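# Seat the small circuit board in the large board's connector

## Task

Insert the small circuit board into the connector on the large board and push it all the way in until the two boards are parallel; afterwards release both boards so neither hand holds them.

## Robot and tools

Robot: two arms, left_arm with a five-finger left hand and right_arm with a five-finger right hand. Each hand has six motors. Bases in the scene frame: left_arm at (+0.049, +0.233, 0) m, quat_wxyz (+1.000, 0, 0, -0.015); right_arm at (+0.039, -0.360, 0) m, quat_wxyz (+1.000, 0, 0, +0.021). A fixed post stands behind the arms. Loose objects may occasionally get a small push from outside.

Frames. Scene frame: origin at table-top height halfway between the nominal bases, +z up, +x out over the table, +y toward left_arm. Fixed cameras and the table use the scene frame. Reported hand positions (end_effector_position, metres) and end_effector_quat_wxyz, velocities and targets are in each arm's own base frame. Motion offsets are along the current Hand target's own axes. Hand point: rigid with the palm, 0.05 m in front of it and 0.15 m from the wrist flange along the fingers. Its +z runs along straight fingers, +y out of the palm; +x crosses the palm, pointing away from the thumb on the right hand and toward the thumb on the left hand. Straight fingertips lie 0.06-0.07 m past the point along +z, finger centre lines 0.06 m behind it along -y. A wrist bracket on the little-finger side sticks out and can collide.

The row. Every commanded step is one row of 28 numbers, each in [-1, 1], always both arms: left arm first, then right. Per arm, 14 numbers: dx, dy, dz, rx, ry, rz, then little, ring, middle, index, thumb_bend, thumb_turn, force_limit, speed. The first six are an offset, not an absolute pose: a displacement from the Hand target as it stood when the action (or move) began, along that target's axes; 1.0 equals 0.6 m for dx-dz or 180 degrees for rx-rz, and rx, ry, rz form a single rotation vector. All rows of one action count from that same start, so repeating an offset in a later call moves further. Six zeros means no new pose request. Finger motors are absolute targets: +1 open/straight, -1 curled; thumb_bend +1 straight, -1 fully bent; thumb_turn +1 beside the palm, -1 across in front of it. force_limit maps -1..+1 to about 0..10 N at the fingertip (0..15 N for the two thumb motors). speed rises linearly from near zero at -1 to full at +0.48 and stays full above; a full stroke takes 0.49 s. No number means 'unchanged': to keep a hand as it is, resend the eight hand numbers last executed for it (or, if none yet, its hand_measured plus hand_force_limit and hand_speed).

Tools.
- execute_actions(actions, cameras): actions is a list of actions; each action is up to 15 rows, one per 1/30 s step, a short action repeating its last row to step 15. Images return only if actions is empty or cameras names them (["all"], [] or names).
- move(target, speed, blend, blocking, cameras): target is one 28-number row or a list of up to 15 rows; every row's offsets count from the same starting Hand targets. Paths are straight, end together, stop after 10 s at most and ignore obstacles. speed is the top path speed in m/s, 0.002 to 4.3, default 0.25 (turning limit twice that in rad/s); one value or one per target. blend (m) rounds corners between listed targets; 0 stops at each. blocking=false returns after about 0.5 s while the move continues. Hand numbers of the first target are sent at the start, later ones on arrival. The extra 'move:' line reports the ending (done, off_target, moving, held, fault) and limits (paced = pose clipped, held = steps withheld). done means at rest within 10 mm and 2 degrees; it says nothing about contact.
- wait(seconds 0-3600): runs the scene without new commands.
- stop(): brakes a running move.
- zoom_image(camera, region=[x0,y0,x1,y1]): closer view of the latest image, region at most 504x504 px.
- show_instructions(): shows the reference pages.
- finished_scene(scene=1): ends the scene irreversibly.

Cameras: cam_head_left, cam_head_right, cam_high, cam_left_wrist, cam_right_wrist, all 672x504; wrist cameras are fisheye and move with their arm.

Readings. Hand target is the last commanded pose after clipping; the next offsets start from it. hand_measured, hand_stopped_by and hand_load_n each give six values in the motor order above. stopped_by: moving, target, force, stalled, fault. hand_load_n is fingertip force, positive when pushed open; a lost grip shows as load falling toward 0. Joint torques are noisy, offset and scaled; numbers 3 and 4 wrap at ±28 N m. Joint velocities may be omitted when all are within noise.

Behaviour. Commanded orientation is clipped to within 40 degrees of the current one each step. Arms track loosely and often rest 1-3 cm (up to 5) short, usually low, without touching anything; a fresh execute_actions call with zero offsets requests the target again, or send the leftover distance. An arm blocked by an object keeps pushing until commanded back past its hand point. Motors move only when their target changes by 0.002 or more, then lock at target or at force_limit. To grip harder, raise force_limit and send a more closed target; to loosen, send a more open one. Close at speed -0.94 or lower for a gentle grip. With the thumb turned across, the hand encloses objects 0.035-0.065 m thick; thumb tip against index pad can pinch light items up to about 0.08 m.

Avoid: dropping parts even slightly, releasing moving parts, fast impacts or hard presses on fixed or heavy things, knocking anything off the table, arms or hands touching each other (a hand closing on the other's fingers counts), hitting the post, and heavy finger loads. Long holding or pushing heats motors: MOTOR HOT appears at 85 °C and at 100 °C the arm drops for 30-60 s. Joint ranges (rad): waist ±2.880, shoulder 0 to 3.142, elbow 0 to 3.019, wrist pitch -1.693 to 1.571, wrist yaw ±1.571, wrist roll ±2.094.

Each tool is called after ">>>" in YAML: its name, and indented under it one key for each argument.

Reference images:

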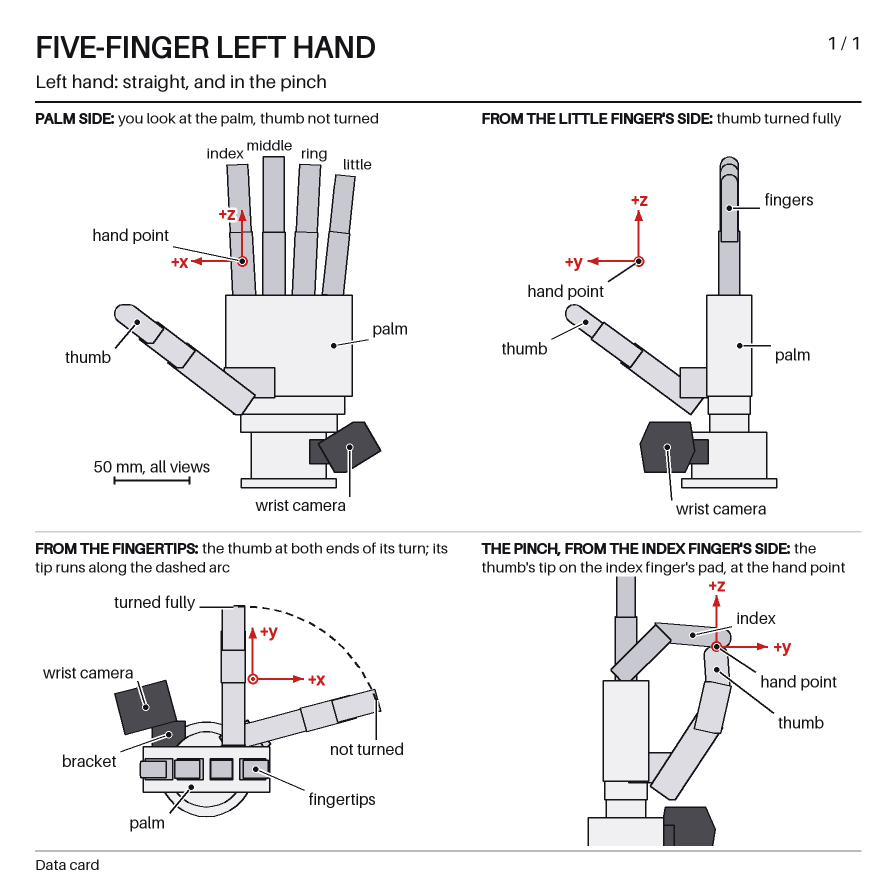

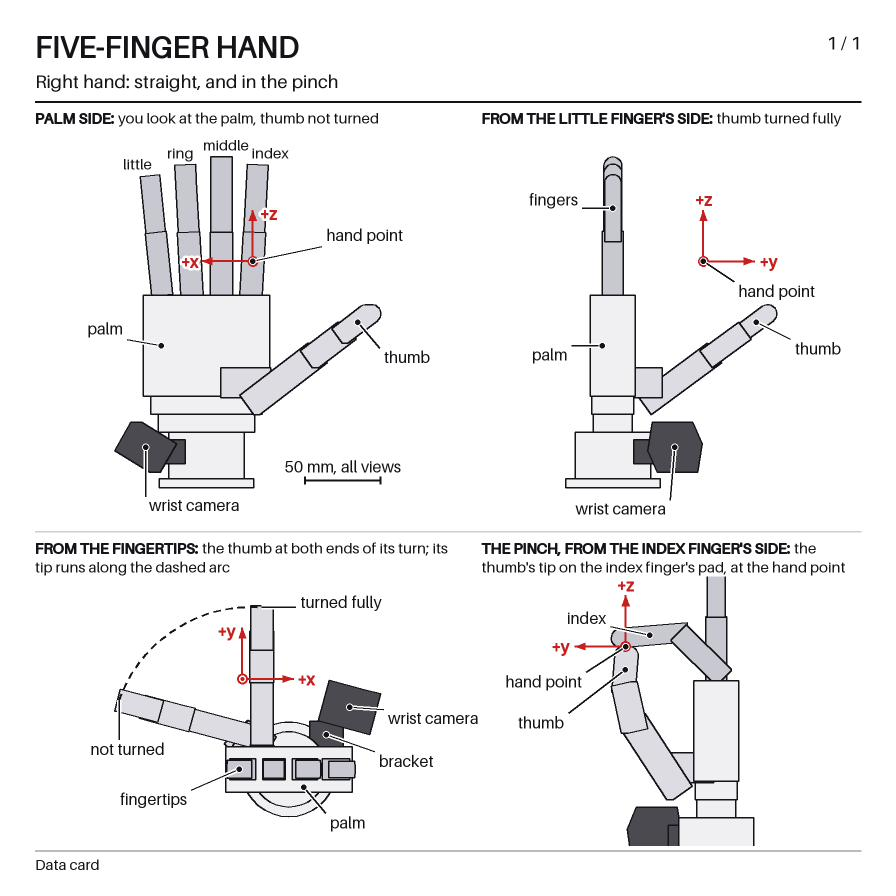

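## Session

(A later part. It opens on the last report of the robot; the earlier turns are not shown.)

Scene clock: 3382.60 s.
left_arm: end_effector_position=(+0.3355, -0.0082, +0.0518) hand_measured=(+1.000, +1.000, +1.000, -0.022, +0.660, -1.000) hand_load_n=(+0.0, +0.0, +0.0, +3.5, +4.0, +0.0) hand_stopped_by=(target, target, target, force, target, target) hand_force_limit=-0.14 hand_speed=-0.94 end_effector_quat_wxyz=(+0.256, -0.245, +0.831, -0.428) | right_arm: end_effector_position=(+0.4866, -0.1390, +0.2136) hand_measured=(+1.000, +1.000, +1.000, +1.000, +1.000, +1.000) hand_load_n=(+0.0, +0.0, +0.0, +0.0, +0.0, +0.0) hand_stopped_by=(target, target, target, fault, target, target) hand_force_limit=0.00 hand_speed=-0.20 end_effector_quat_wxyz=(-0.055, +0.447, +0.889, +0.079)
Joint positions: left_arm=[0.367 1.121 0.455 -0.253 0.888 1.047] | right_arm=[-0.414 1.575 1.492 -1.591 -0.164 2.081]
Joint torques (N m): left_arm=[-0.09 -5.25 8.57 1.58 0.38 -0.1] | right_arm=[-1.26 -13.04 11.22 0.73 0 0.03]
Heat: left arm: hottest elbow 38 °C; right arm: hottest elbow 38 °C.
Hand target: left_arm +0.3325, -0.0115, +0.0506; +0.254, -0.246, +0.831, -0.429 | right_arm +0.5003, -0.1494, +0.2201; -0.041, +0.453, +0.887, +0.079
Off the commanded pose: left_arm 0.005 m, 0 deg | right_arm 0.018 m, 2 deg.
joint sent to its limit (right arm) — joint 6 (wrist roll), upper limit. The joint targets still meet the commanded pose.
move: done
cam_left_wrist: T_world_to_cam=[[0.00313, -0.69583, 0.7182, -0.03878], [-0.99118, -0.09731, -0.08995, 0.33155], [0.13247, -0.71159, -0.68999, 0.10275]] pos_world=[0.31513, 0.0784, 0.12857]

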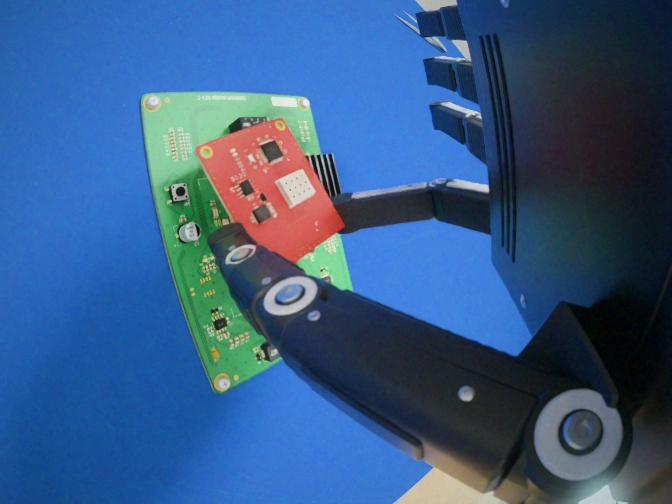

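>>> move:
  target:
    - [0.0040,-0.0911,-0.0798,0.0082,0.0353,0.0819,1,1,1,-0.15,0.66,-1,-0.14,-0.94,0,0,0,0,0,0,1,1,1,1,1,1,0,-0.2]
    - [0.0345,0.0297,-0.0073,0.0082,0.0353,0.0819,1,1,1,-0.15,0.66,-1,-0.14,-0.94,0,0,0,0,0,0,1,1,1,1,1,1,0,-0.2]
  speed: [0.12,0.07]
  cameras: ["cam_left_wrist","cam_head_left"]

>>> zoom_image:
  camera: "cam_left_wrist"
  region: [170, 90, 330, 250]

>>> zoom_image:
  camera: "cam_left_wrist"
  region: [260, 160, 400, 300]

Scene clock: 3425.30 s.
left_arm: end_effector_position=(+0.3145, -0.0127, +0.0412) hand_measured=(+1.000, +1.000, +1.000, -0.022, +0.660, -1.000) hand_load_n=(+0.0, +0.0, +0.0, +4.0, +4.0, -0.5) hand_stopped_by=(target, target, target, force, target, target) hand_force_limit=-0.14 hand_speed=-0.94 end_effector_quat_wxyz=(+0.267, -0.107, +0.863, -0.416) | right_arm: end_effector_position=(+0.4866, -0.1390, +0.2136) hand_measured=(+1.000, +1.000, +1.000, +1.000, +1.000, +1.000) hand_load_n=(+0.0, +0.0, +0.0, +0.0, +0.0, +0.0) hand_stopped_by=(target, target, target, fault, target, target) hand_force_limit=0.00 hand_speed=-0.20 end_effector_quat_wxyz=(-0.055, +0.447, +0.889, +0.079)
Joint positions: left_arm=[0.374 1.106 0.442 -0.421 0.954 1.442] | right_arm=[-0.414 1.575 1.492 -1.591 -0.164 2.081]
Joint torques (N m): left_arm=[0.62 -2.37 7.98 1.99 0.63 0.1] | right_arm=[-1.26 -12.98 11.19 0.7 0 0.05]
Heat: left arm: hottest elbow 39 °C; right arm: hottest elbow 38 °C.
Hand target: left_arm +0.3107, -0.0128, +0.0334; +0.264, -0.110, +0.863, -0.417 | right_arm +0.5003, -0.1494, +0.2201; -0.041, +0.453, +0.887, +0.079
Off the commanded pose: left_arm 0.009 m, 0 deg | right_arm 0.018 m, 2 deg.
joint sent to its limit (right arm) — joint 6 (wrist roll), upper limit. The joint targets still meet the commanded pose.
move: done
cam_left_wrist: T_world_to_cam=[[-0.23958, -0.75119, 0.61508, 0.04558], [-0.9691, 0.14678, -0.19822, 0.30985], [0.05862, -0.64356, -0.76314, 0.12219]] pos_world=[0.30404, 0.06739, 0.12663]
Images, in order (width x height): cam_head_left 672x504, cam_left_wrist 672x504.

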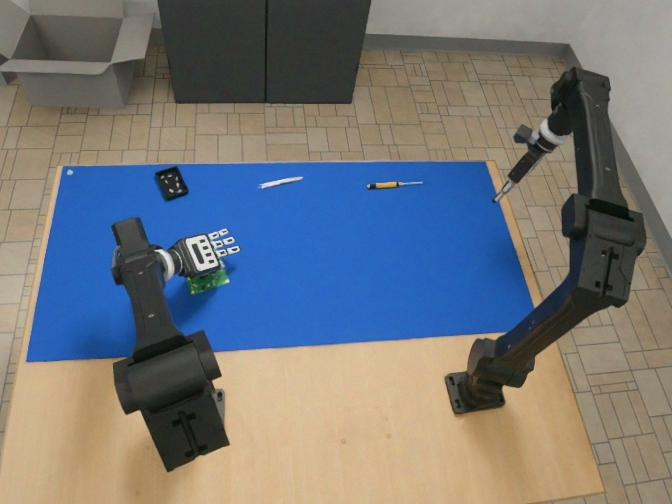

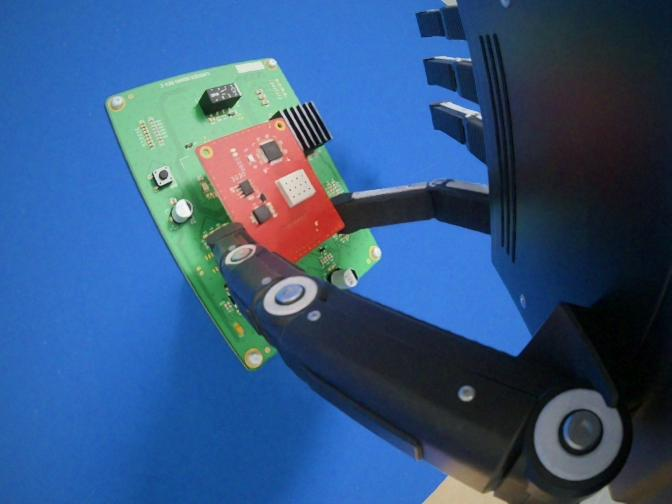

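Scaled by 3.150 from the camera's image (finer frame: 960x720).

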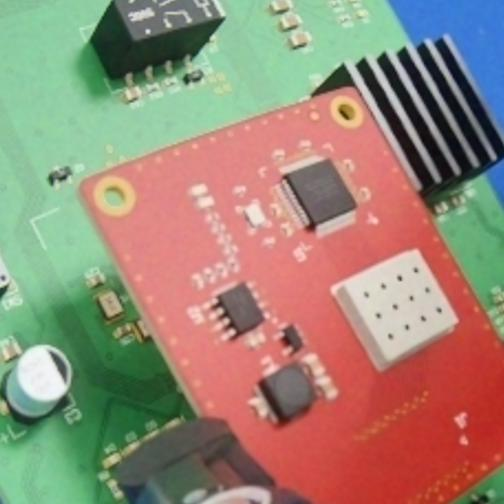

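Scaled by 3.600 from the camera's image (finer frame: 960x720).

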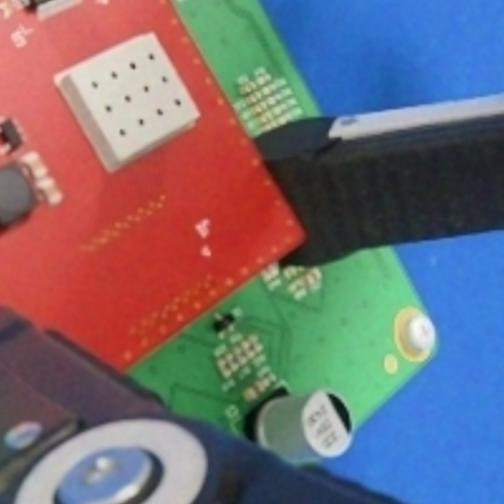

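>>> move:
  target:
    - [-0.0522,-0.1122,-0.0745,0,0,0,1,1,1,-0.15,0.66,-1,-0.14,-0.94,0,0,0,0,0,0,1,1,1,1,1,1,0,-0.2]
    - [0.0069,0.0142,0.0090,0,0,0,1,1,1,-0.15,0.66,-1,-0.14,-0.94,0,0,0,0,0,0,1,1,1,1,1,1,0,-0.2]
  speed: [0.12,0.06]
  cameras: ["cam_left_wrist","cam_head_left"]

>>> zoom_image:
  camera: "cam_left_wrist"
  region: [170, 90, 330, 250]

>>> zoom_image:
  camera: "cam_left_wrist"
  region: [260, 160, 400, 300]

>>> zoom_image:
  camera: "cam_head_left"
  region: [180, 255, 235, 300]

Scene clock: 3463.50 s.
left_arm: end_effector_position=(+0.3152, -0.0131, +0.0325) hand_measured=(+1.000, +1.000, +1.000, -0.022, +0.660, -1.000) hand_load_n=(+0.0, +0.0, +0.0, +3.5, +3.5, +0.0) hand_stopped_by=(target, target, target, force, target, target) hand_force_limit=-0.14 hand_speed=-0.94 end_effector_quat_wxyz=(+0.267, -0.106, +0.862, -0.418) | right_arm: end_effector_position=(+0.4866, -0.1390, +0.2136) hand_measured=(+1.000, +1.000, +1.000, +1.000, +1.000, +1.000) hand_load_n=(+0.0, +0.0, +0.0, +0.0, +0.0, +0.0) hand_stopped_by=(target, target, target, fault, target, target) hand_force_limit=0.00 hand_speed=-0.20 end_effector_quat_wxyz=(-0.055, +0.447, +0.889, +0.079)
Joint positions: left_arm=[0.374 1.134 0.429 -0.378 0.958 1.443] | right_arm=[-0.414 1.575 1.492 -1.591 -0.164 2.081]
Joint torques (N m): left_arm=[0.56 -2.84 7.36 1.63 0.44 0.07] | right_arm=[-1.26 -13.45 11.14 0.72 -0.02 0.03]
Heat: left arm: hottest elbow 38 °C; right arm: hottest elbow 38 °C.
Hand target: left_arm +0.3105, -0.0127, +0.0225; +0.264, -0.110, +0.863, -0.416 | right_arm +0.5003, -0.1494, +0.2201; -0.041, +0.453, +0.887, +0.079
Off the commanded pose: left_arm 0.011 m, 1 deg | right_arm 0.018 m, 2 deg.
joint sent to its limit (right arm) — joint 6 (wrist roll), upper limit. The joint targets still meet the commanded pose.
move: off_target (left_arm)
cam_left_wrist: T_world_to_cam=[[-0.24321, -0.74903, 0.61628, 0.05203], [-0.96815, 0.14857, -0.2015, 0.30874], [0.05937, -0.64567, -0.76131, 0.11491]] pos_world=[0.30474, 0.0673, 0.11763]
Images, in order (width x height): cam_head_left 672x504, cam_left_wrist 672x504.

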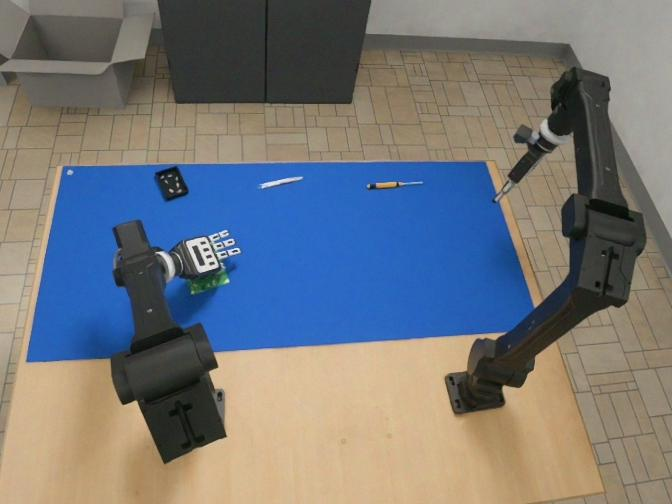

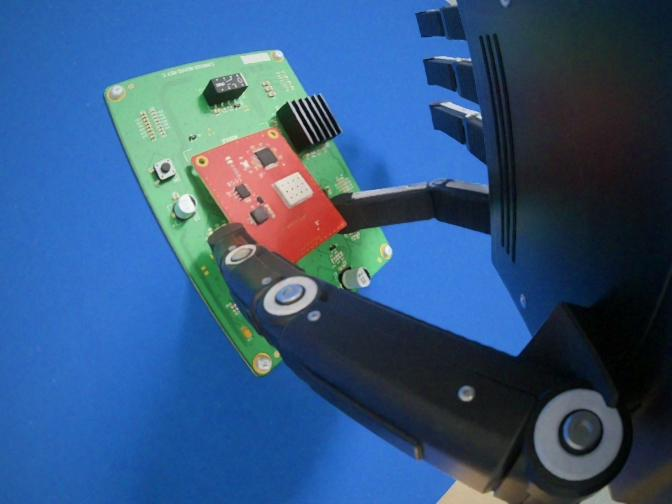

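Scaled by 3.150 from the camera's image (finer frame: 960x720).

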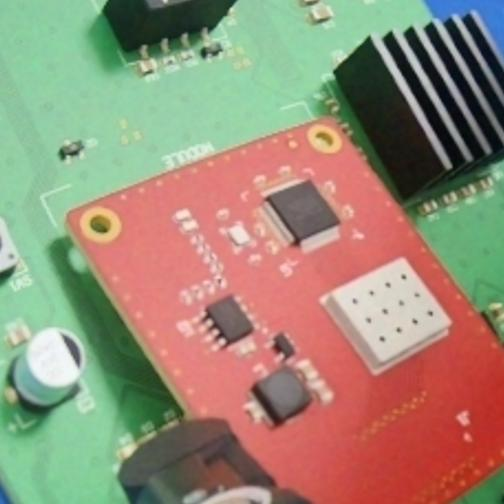

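Scaled by 3.600 from the camera's image (finer frame: 960x720).

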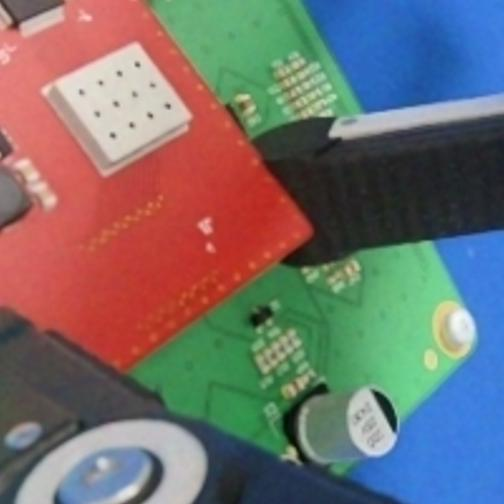

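Scaled by 9.164 from the camera's image (finer frame: 960x720).

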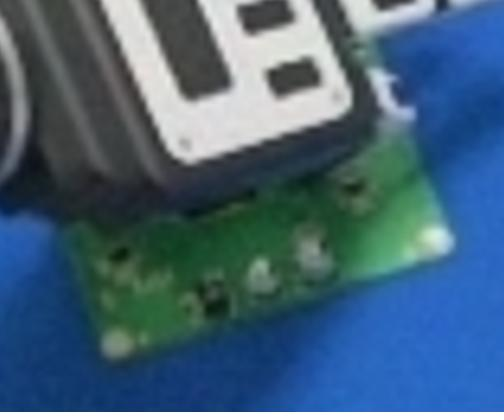

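>>> move:
  target: [-0.0042,-0.0091,-0.0060,0,0,0,1,1,1,-0.15,0.66,-1,-0.14,-0.94,0,0,0,0,0,0,1,1,1,1,1,1,0,-0.2]
  speed: 0.03
  cameras: ["cam_left_wrist"]

>>> zoom_image:
  camera: "cam_left_wrist"
  region: [170, 90, 330, 250]

Scene clock: 3507.17 s.
left_arm: end_effector_position=(+0.3153, -0.0131, +0.0325) hand_measured=(+1.000, +1.000, +1.000, -0.022, +0.660, -1.000) hand_load_n=(+0.0, +0.0, +0.0, +3.5, +3.5, +0.0) hand_stopped_by=(target, target, target, force, target, target) hand_force_limit=-0.14 hand_speed=-0.94 end_effector_quat_wxyz=(+0.267, -0.106, +0.862, -0.418) | right_arm: end_effector_position=(+0.4866, -0.1390, +0.2136) hand_measured=(+1.000, +1.000, +1.000, +1.000, +1.000, +1.000) hand_load_n=(+0.0, +0.0, +0.0, +0.0, -0.5, +0.0) hand_stopped_by=(target, target, target, fault, target, target) hand_force_limit=0.00 hand_speed=-0.20 end_effector_quat_wxyz=(-0.055, +0.447, +0.889, +0.079)
Joint positions: left_arm=[0.374 1.135 0.429 -0.378 0.958 1.443] | right_arm=[-0.414 1.575 1.492 -1.591 -0.164 2.081]
Joint torques (N m): left_arm=[0.67 -4.6 8.08 0.95 0.48 0.13] | right_arm=[-1.08 -12.75 11.08 0.8 -0.01 0.05]
Heat: left arm: hottest elbow 37 °C; right arm: hottest elbow 38 °C.
Hand target: left_arm +0.3105, -0.0128, +0.0295; +0.264, -0.110, +0.863, -0.417 | right_arm +0.5003, -0.1494, +0.2201; -0.041, +0.453, +0.887, +0.079
Off the commanded pose: left_arm 0.006 m, 1 deg | right_arm 0.018 m, 2 deg.
joint sent to its limit (right arm) — joint 6 (wrist roll), upper limit. The joint targets still meet the commanded pose.
move: done
cam_left_wrist: T_world_to_cam=[[-0.24338, -0.74879, 0.61651, 0.05199], [-0.96811, 0.14863, -0.20167, 0.30885], [0.05938, -0.64593, -0.76108, 0.11483]] pos_world=[0.30484, 0.0672, 0.11763]

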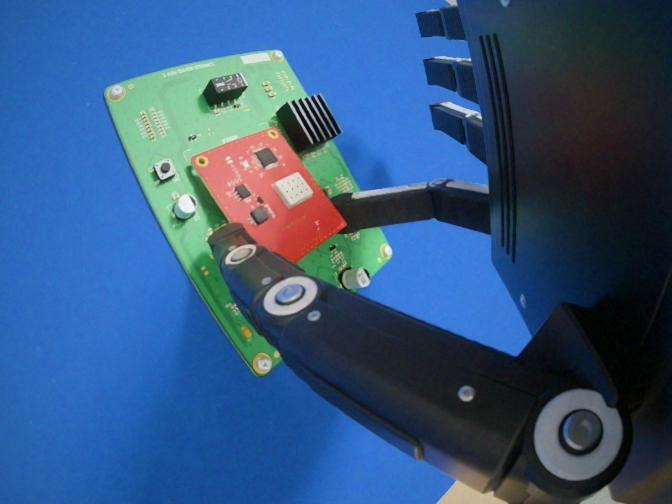

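Scaled by 3.150 from the camera's image (finer frame: 960x720).

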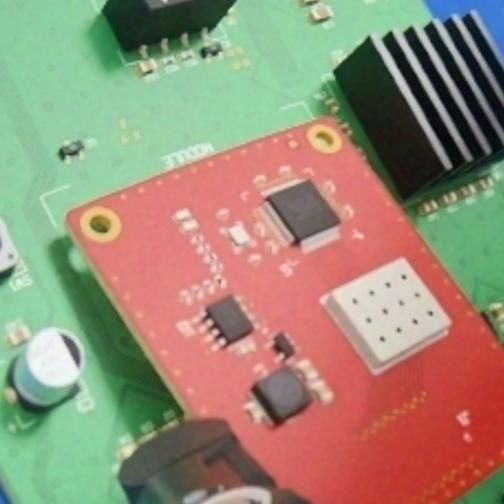

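>>> move:
  target: [0,0,0,0,0,0,1,1,1,0.25,0.66,-1,-0.3,-0.9,0,0,0,0,0,0,1,1,1,1,1,1,0,-0.2]
  speed: 0.03
  cameras: ["cam_left_wrist"]

>>> zoom_image:
  camera: "cam_left_wrist"
  region: [170, 90, 330, 250]

>>> zoom_image:
  camera: "cam_left_wrist"
  region: [260, 160, 400, 300]

Scene clock: 3511.87 s.
left_arm: end_effector_position=(+0.3153, -0.0130, +0.0324) hand_measured=(+1.000, +1.000, +1.000, +0.250, +0.660, -1.000) hand_load_n=(+0.0, +0.0, +0.0, +0.0, +0.0, +0.0) hand_stopped_by=(target, target, target, target, target, target) hand_force_limit=-0.30 hand_speed=-0.90 end_effector_quat_wxyz=(+0.267, -0.106, +0.862, -0.417) | right_arm: end_effector_position=(+0.4866, -0.1390, +0.2136) hand_measured=(+1.000, +1.000, +1.000, +1.000, +1.000, +1.000) hand_load_n=(+0.0, +0.0, +0.0, +0.0, +0.0, +0.0) hand_stopped_by=(target, target, target, fault, target, target) hand_force_limit=0.00 hand_speed=-0.20 end_effector_quat_wxyz=(-0.055, +0.447, +0.889, +0.079)
Joint positions: left_arm=[0.374 1.135 0.429 -0.378 0.957 1.443] | right_arm=[-0.414 1.575 1.492 -1.591 -0.164 2.081]
Joint torques (N m): left_arm=[0.38 -4.13 8.4 0.98 0.5 0.05] | right_arm=[-1.44 -13.22 11.14 0.65 0 0.05]
Heat: left arm: hottest elbow 37 °C; right arm: hottest elbow 38 °C.
Hand target: left_arm +0.3105, -0.0127, +0.0295; +0.264, -0.110, +0.863, -0.417 | right_arm +0.5003, -0.1494, +0.2201; -0.041, +0.453, +0.887, +0.079
Off the commanded pose: left_arm 0.006 m, 1 deg | right_arm 0.018 m, 2 deg.
joint sent to its limit (right arm) — joint 6 (wrist roll), upper limit. The joint targets still meet the commanded pose.
move: done
cam_left_wrist: T_world_to_cam=[[-0.243, -0.74928, 0.61606, 0.05203], [-0.96821, 0.14848, -0.20132, 0.30884], [0.05937, -0.64539, -0.76154, 0.11491]] pos_world=[0.30484, 0.0673, 0.11763]

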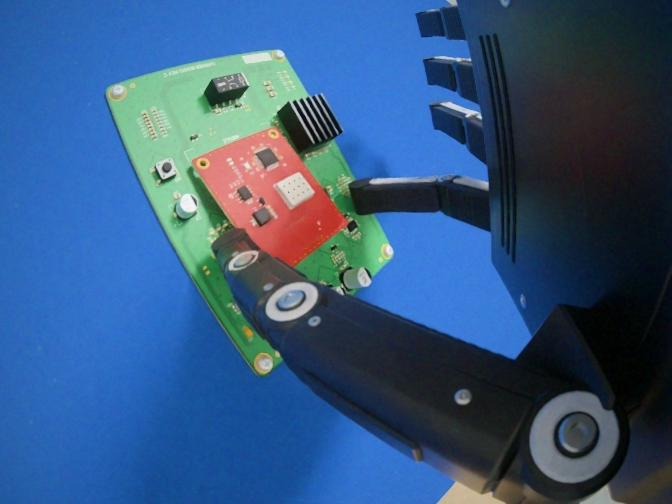

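Scaled by 3.150 from the camera's image (finer frame: 960x720).

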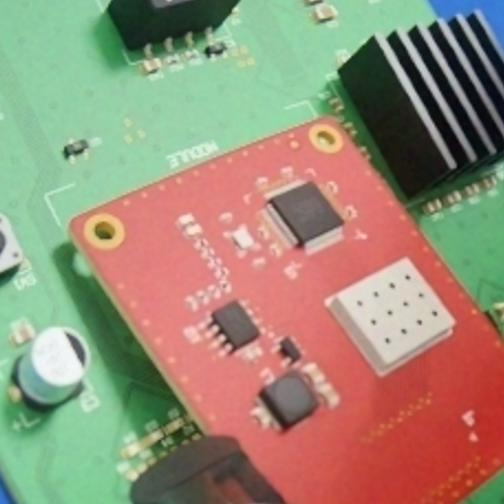

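Scaled by 3.600 from the camera's image (finer frame: 960x720).

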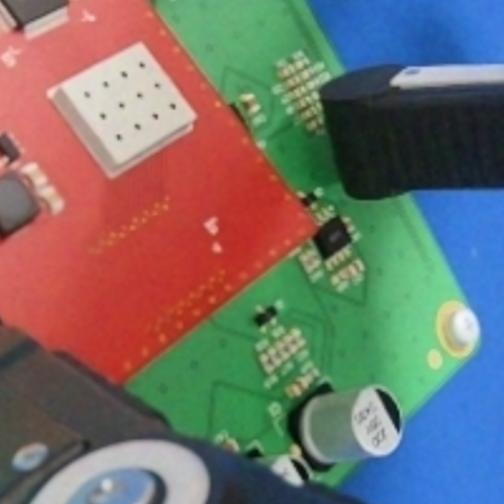

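>>> move:
  target:
    - [0,0,0,0,0,0,1,1,1,0.6,0.66,-1,-0.3,-0.3,0,0,0,0,0,0,1,1,1,1,1,1,0,-0.2]
    - [-0.0047,0.0150,-0.0180,0,0,0,1,1,1,0.6,0.66,-1,-0.3,-0.3,0,0,0,0,0,0,1,1,1,1,1,1,0,-0.2]
  speed: 0.04
  cameras: ["cam_left_wrist"]

>>> zoom_image:
  camera: "cam_left_wrist"
  region: [180, 80, 380, 280]

Scene clock: 3520.20 s.
left_arm: end_effector_position=(+0.3048, -0.0018, +0.0287) hand_measured=(+1.000, +1.000, +1.000, +0.600, +0.660, -1.000) hand_load_n=(+0.0, +0.0, +0.0, +0.0, +0.0, +0.0) hand_stopped_by=(target, target, target, target, target, target) hand_force_limit=-0.30 hand_speed=-0.30 end_effector_quat_wxyz=(+0.265, -0.110, +0.863, -0.416) | right_arm: end_effector_position=(+0.4866, -0.1390, +0.2136) hand_measured=(+1.000, +1.000, +1.000, +1.000, +1.000, +1.000) hand_load_n=(+0.0, +0.0, +0.0, +0.0, +0.0, +0.0) hand_stopped_by=(target, target, target, fault, target, target) hand_force_limit=0.00 hand_speed=-0.20 end_effector_quat_wxyz=(-0.055, +0.447, +0.889, +0.079)
Joint positions: left_arm=[0.429 1.138 0.429 -0.451 0.977 1.527] | right_arm=[-0.414 1.575 1.492 -1.591 -0.164 2.081]
Joint torques (N m): left_arm=[1.14 -2.14 10.06 0.9 0.68 0.14] | right_arm=[-1.38 -13.33 11.25 0.73 -0.02 0.04]
Heat: left arm: hottest elbow 37 °C; right arm: hottest elbow 38 °C.
Hand target: left_arm +0.3072, +0.0012, +0.0291; +0.263, -0.110, +0.863, -0.416 | right_arm +0.5003, -0.1494, +0.2201; -0.041, +0.453, +0.887, +0.079
Off the commanded pose: left_arm 0.004 m, 0 deg | right_arm 0.018 m, 2 deg.
joint sent to its limit (right arm) — joint 6 (wrist roll), upper limit. The joint targets still meet the commanded pose.
move: done
cam_left_wrist: T_world_to_cam=[[-0.2349, -0.75036, 0.61788, 0.05758], [-0.97039, 0.14425, -0.19375, 0.2967], [0.05625, -0.64509, -0.76203, 0.12089]] pos_world=[0.29464, 0.07839, 0.11403]

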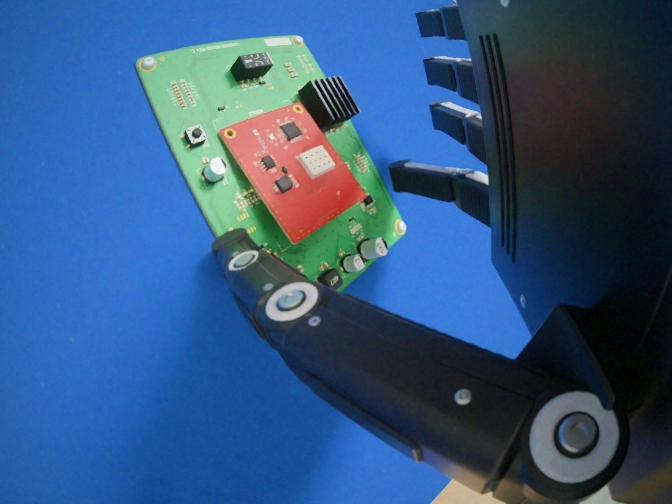

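Scaled by 2.520 from the camera's image (finer frame: 960x720).

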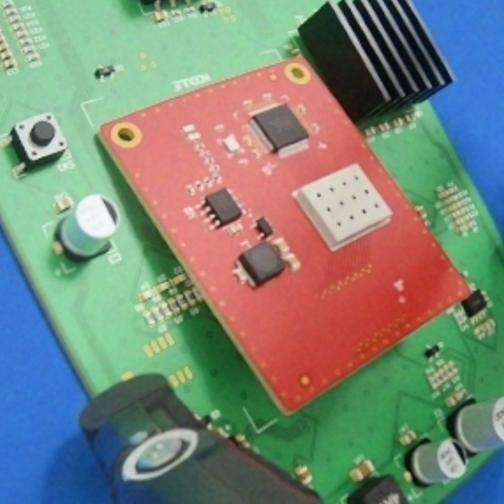

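>>> zoom_image:
  camera: "cam_left_wrist"
  region: [210, 90, 330, 180]

>>> zoom_image:
  camera: "cam_left_wrist"
  region: [270, 170, 390, 260]

Scaled by 4.200 from the camera's image (finer frame: 960x720).

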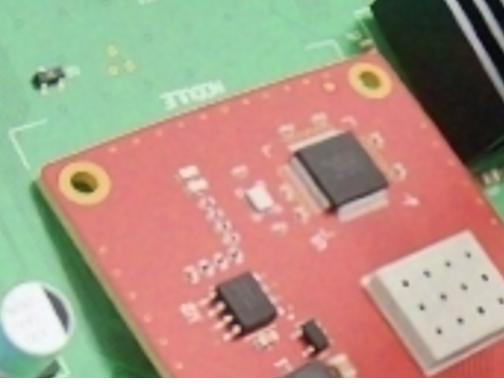

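Scaled by 4.200 from the camera's image (finer frame: 960x720).

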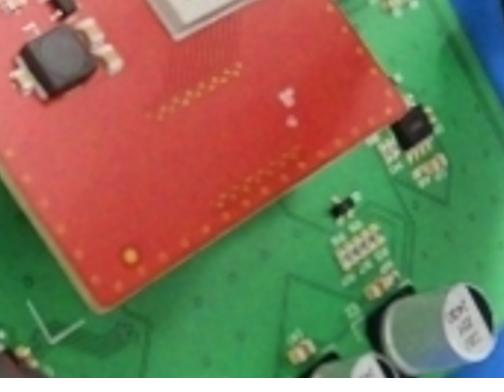

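>>> move:
  target:
    - [-0.0391,-0.0736,-0.0558,0,0,0,1,1,1,0.6,0.66,-1,-0.3,0.0,0,0,0,0,0,0,1,1,1,1,1,1,0,-0.2]
    - [-0.0632,-0.1285,-0.0560,0.0059,0.0222,-0.0445,1,1,1,0.02,1,1,-0.1,0.0,0,0,0,0,0,0,1,1,1,1,1,1,0,-0.2]
    - [-0.0040,-0.0022,0.0275,0.0059,0.0222,-0.0445,1,1,1,0.02,1,1,-0.1,0.0,0,0,0,0,0,0,1,1,1,1,1,1,0,-0.2]
  speed: [0.15,0.2,0.07]
  cameras: ["cam_left_wrist"]

>>> zoom_image:
  camera: "cam_left_wrist"
  region: [190, 110, 390, 310]

Scene clock: 3608.40 s.
left_arm: end_effector_position=(+0.3232, -0.0049, +0.0307) hand_measured=(+1.000, +1.000, +1.000, +0.020, +1.000, +1.000) hand_load_n=(+0.0, +0.0, +0.0, +0.0, +0.0, +0.0) hand_stopped_by=(target, target, target, target, target, target) hand_force_limit=-0.10 hand_speed=0.00 end_effector_quat_wxyz=(+0.214, -0.149, +0.858, -0.442) | right_arm: end_effector_position=(+0.4866, -0.1390, +0.2136) hand_measured=(+1.000, +1.000, +1.000, +1.000, +1.000, +1.000) hand_load_n=(+0.0, +0.0, +0.0, +0.0, +0.0, +0.0) hand_stopped_by=(target, target, target, fault, target, target) hand_force_limit=0.00 hand_speed=-0.20 end_effector_quat_wxyz=(-0.055, +0.447, +0.889, +0.079)
Joint positions: left_arm=[0.406 1.257 0.529 -0.502 0.99 1.448] | right_arm=[-0.414 1.575 1.492 -1.591 -0.164 2.081]
Joint torques (N m): left_arm=[-0.09 -3.84 7.34 1.55 0.6 -0.1] | right_arm=[-1.03 -13.16 11.15 0.77 -0.02 0.06]
Heat: left arm: hottest elbow 38 °C; right arm: hottest elbow 38 °C.
Hand target: left_arm +0.3183, -0.0095, +0.0227; +0.205, -0.153, +0.858, -0.445 | right_arm +0.5003, -0.1494, +0.2201; -0.041, +0.453, +0.887, +0.079
Off the commanded pose: left_arm 0.011 m, 1 deg | right_arm 0.018 m, 2 deg.
joint sent to its limit (right arm) — joint 6 (wrist roll), upper limit. The joint targets still meet the commanded pose.
move: off_target (left_arm); target 2's new numbers were sent with left_arm's hand 0.023 m and 1 deg from that target
cam_left_wrist: T_world_to_cam=[[-0.152, -0.69949, 0.69829, 0.02937], [-0.98822, 0.12044, -0.09447, 0.31801], [-0.01802, -0.70442, -0.70955, 0.14147]] pos_world=[0.32128, 0.0819, 0.10991]

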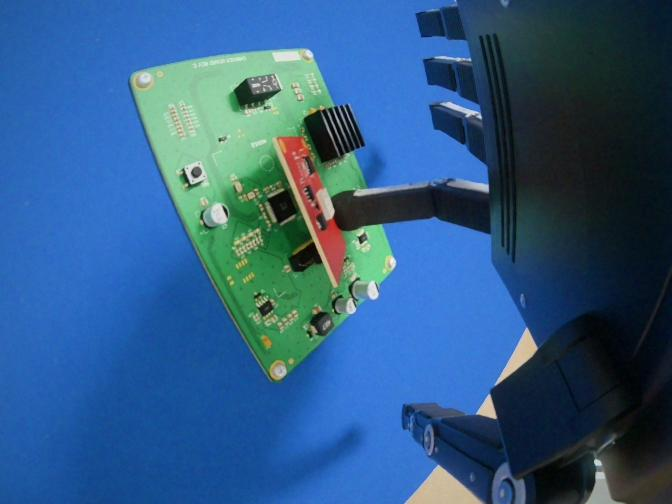

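Scaled by 2.520 from the camera's image (finer frame: 960x720).

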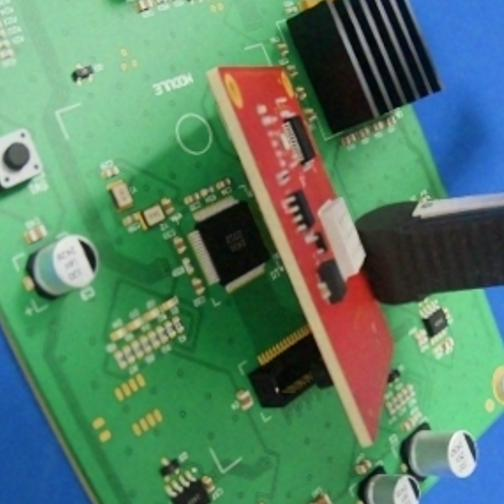

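>>> move:
  target: [-0.0253,-0.0385,-0.0228,0.0021,-0.0173,0.0266,1,1,1,0.02,1,1,-0.1,0.0,0,0,0,0,0,0,1,1,1,1,1,1,0,-0.2]
  speed: 0.05
  cameras: ["cam_left_wrist"]

>>> zoom_image:
  camera: "cam_left_wrist"
  region: [190, 110, 390, 310]

Scene clock: 3620.13 s.
left_arm: end_effector_position=(+0.3299, -0.0023, +0.0532) hand_measured=(+1.000, +1.000, +1.000, +0.020, +1.000, +1.000) hand_load_n=(+0.0, -0.5, -0.5, +0.0, +0.0, +0.0) hand_stopped_by=(target, target, target, target, target, target) hand_force_limit=-0.10 hand_speed=0.00 end_effector_quat_wxyz=(+0.248, -0.128, +0.857, -0.434) | right_arm: end_effector_position=(+0.4866, -0.1390, +0.2136) hand_measured=(+1.000, +1.000, +1.000, +1.000, +1.000, +1.000) hand_load_n=(+0.0, +0.0, +0.0, +0.0, +0.0, +0.0) hand_stopped_by=(target, target, target, fault, target, target) hand_force_limit=0.00 hand_speed=-0.20 end_effector_quat_wxyz=(-0.055, +0.447, +0.889, +0.079)
Joint positions: left_arm=[0.405 1.175 0.529 -0.501 0.99 1.448] | right_arm=[-0.414 1.575 1.492 -1.591 -0.164 2.081]
Joint torques (N m): left_arm=[0.44 -5.66 8.23 1.48 0.58 -0.08] | right_arm=[-0.91 -13.1 11.15 0.72 -0.03 0.05]
Heat: left arm: hottest elbow 38 °C; right arm: hottest elbow 38 °C.
Hand target: left_arm +0.3267, -0.0060, +0.0521; +0.247, -0.128, +0.856, -0.435 | right_arm +0.5003, -0.1494, +0.2201; -0.041, +0.453, +0.887, +0.079
Off the commanded pose: left_arm 0.005 m, 0 deg | right_arm 0.018 m, 2 deg.
joint sent to its limit (right arm) — joint 6 (wrist roll), upper limit. The joint targets still meet the commanded pose.
move: done
cam_left_wrist: T_world_to_cam=[[-0.20356, -0.72132, 0.66201, 0.03545], [-0.97842, 0.1253, -0.16432, 0.3269], [0.03558, -0.68117, -0.73126, 0.14292]] pos_world=[0.32198, 0.08196, 0.13476]

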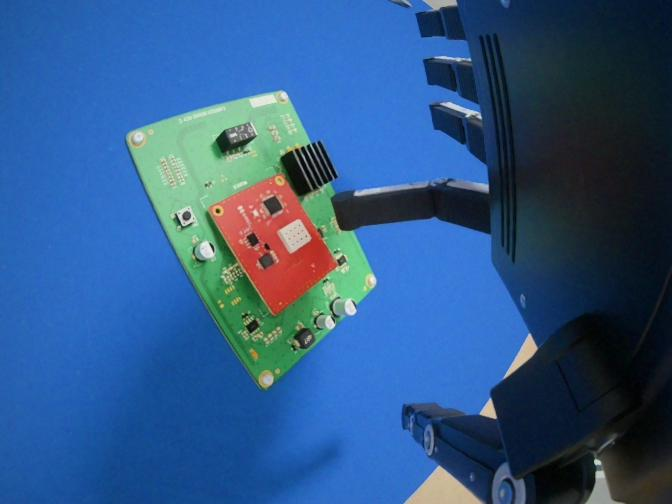

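Scaled by 2.520 from the camera's image (finer frame: 960x720).

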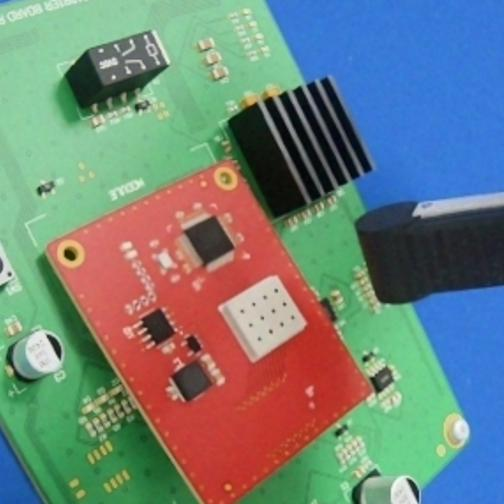

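>>> zoom_image:
  camera: "cam_left_wrist"
  region: [190, 160, 310, 250]

>>> zoom_image:
  camera: "cam_left_wrist"
  region: [250, 240, 370, 330]

Scaled by 4.200 from the camera's image (finer frame: 960x720).

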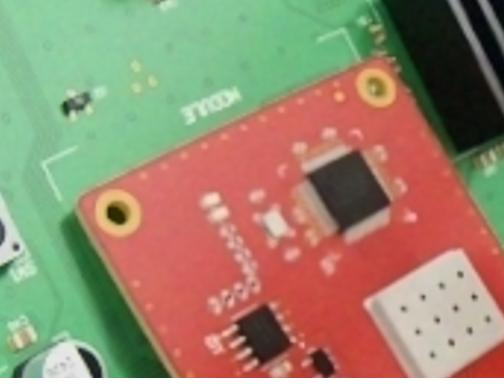

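Scaled by 4.200 from the camera's image (finer frame: 960x720).

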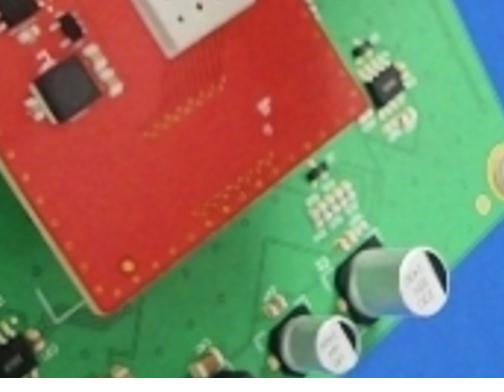

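>>> move:
  target: [-0.0200,-0.0683,-0.1033,-0.0021,0.0173,-0.0266,1,1,1,0.02,1,1,-0.1,0.0,0,0,0,0,0,0,1,1,1,1,1,1,0,-0.2]
  speed: 0.2
  cameras: ["cam_left_wrist"]

>>> zoom_image:
  camera: "cam_left_wrist"
  region: [190, 130, 430, 310]

Scene clock: 3660.83 s.
left_arm: end_effector_position=(+0.2871, +0.0061, +0.1037) hand_measured=(+1.000, +1.000, +1.000, +0.020, +1.000, +1.000) hand_load_n=(+0.0, +0.0, +0.0, +0.0, +0.0, +0.0) hand_stopped_by=(target, target, target, target, target, target) hand_force_limit=-0.10 hand_speed=0.00 end_effector_quat_wxyz=(+0.188, -0.163, +0.858, -0.450) | right_arm: end_effector_position=(+0.4866, -0.1390, +0.2136) hand_measured=(+1.000, +1.000, +1.000, +1.000, +1.000, +1.000) hand_load_n=(+0.0, +0.0, +0.0, +0.0, +0.0, +0.0) hand_stopped_by=(target, target, target, fault, target, target) hand_force_limit=0.00 hand_speed=-0.20 end_effector_quat_wxyz=(-0.055, +0.447, +0.889, +0.079)
Joint positions: left_arm=[0.502 1.09 0.648 -0.999 1.014 1.625] | right_arm=[-0.414 1.575 1.492 -1.591 -0.164 2.081]
Joint torques (N m): left_arm=[0.44 -2.78 14.53 0.18 0.73 0.11] | right_arm=[-1.32 -13.04 11.22 0.7 -0.01 0.05]
Heat: left arm: hottest elbow 38 °C; right arm: hottest elbow 38 °C.
Hand target: left_arm +0.3037, +0.0173, +0.1198; +0.205, -0.153, +0.858, -0.445 | right_arm +0.5003, -0.1494, +0.2201; -0.041, +0.453, +0.887, +0.079
Off the commanded pose: left_arm 0.026 m, 2 deg | right_arm 0.018 m, 2 deg.
joint sent to its limit (right arm) — joint 6 (wrist roll), upper limit. The joint targets still meet the commanded pose.
move: off_target (left_arm)
cam_left_wrist: T_world_to_cam=[[-0.11407, -0.67902, 0.7252, -0.03322], [-0.99175, 0.12075, -0.04294, 0.28363], [-0.05841, -0.72412, -0.68719, 0.20983]] pos_world=[0.28975, 0.09514, 0.18047]

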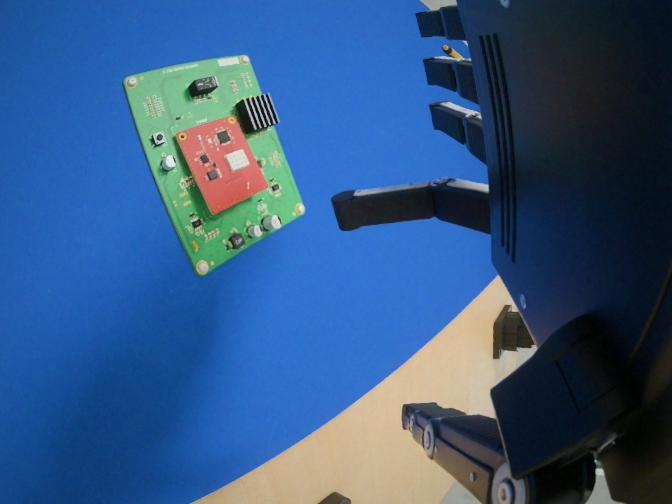

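Scaled by 2.100 from the camera's image (finer frame: 960x720).

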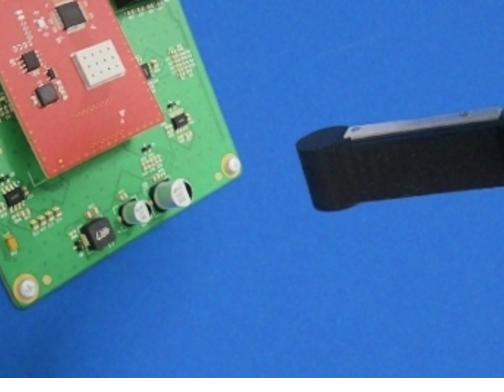

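>>> move:
  target: [0.0305,0.1168,0.0734,0,0,0,1,1,1,0.02,1,1,-0.1,0.0,0,0,0,0,0,0,1,1,1,1,1,1,0,-0.2]
  speed: 0.08
  cameras: ["cam_left_wrist","cam_head_left"]

>>> zoom_image:
  camera: "cam_left_wrist"
  region: [230, 90, 430, 290]

Scene clock: 3670.10 s.
left_arm: end_effector_position=(+0.3078, +0.0181, +0.0429) hand_measured=(+1.000, +1.000, +1.000, +0.020, +1.000, +1.000) hand_load_n=(+0.0, +0.0, +0.0, +0.0, +0.0, -0.5) hand_stopped_by=(target, target, target, target, target, target) hand_force_limit=-0.10 hand_speed=0.00 end_effector_quat_wxyz=(+0.209, -0.149, +0.859, -0.444) | right_arm: end_effector_position=(+0.4866, -0.1390, +0.2136) hand_measured=(+1.000, +1.000, +1.000, +1.000, +1.000, +1.000) hand_load_n=(+0.0, +0.0, +0.0, +0.0, -0.5, -0.5) hand_stopped_by=(target, target, target, fault, target, target) hand_force_limit=0.00 hand_speed=-0.20 end_effector_quat_wxyz=(-0.055, +0.447, +0.889, +0.079)
Joint positions: left_arm=[0.504 1.248 0.576 -0.723 1.015 1.633] | right_arm=[-0.414 1.575 1.492 -1.591 -0.164 2.081]
Joint torques (N m): left_arm=[0.38 -3.96 7.58 1.22 0.74 0.1] | right_arm=[-1.2 -13.27 11.18 0.69 -0.02 0.04]
Heat: left arm: hottest elbow 39 °C; right arm: hottest elbow 38 °C.
Hand target: left_arm +0.3037, +0.0173, +0.0350; +0.205, -0.153, +0.858, -0.445 | right_arm +0.5003, -0.1494, +0.2201; -0.041, +0.453, +0.887, +0.079
Off the commanded pose: left_arm 0.009 m, 1 deg | right_arm 0.018 m, 2 deg.
joint sent to its limit (right arm) — joint 6 (wrist roll), upper limit. The joint targets still meet the commanded pose.
move: done
cam_left_wrist: T_world_to_cam=[[-0.14836, -0.69642, 0.70213, 0.03322], [-0.98854, 0.12452, -0.08537, 0.30079], [-0.02797, -0.70675, -0.70691, 0.16912]] pos_world=[0.307, 0.10521, 0.12191]
Images, in order (width x height): cam_head_left 672x504, cam_left_wrist 672x504.

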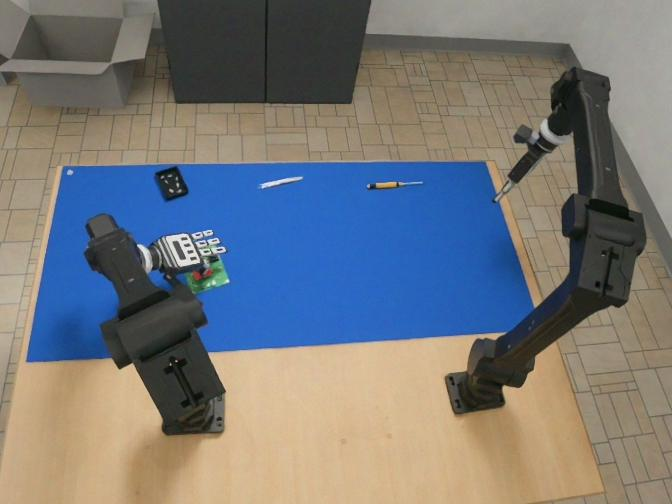

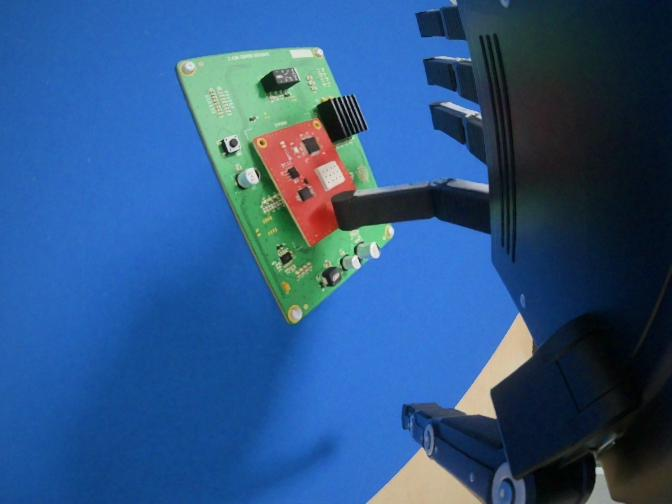

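Scaled by 2.520 from the camera's image (finer frame: 960x720).

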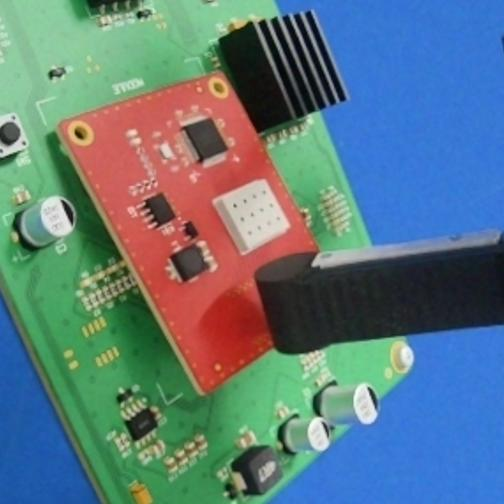

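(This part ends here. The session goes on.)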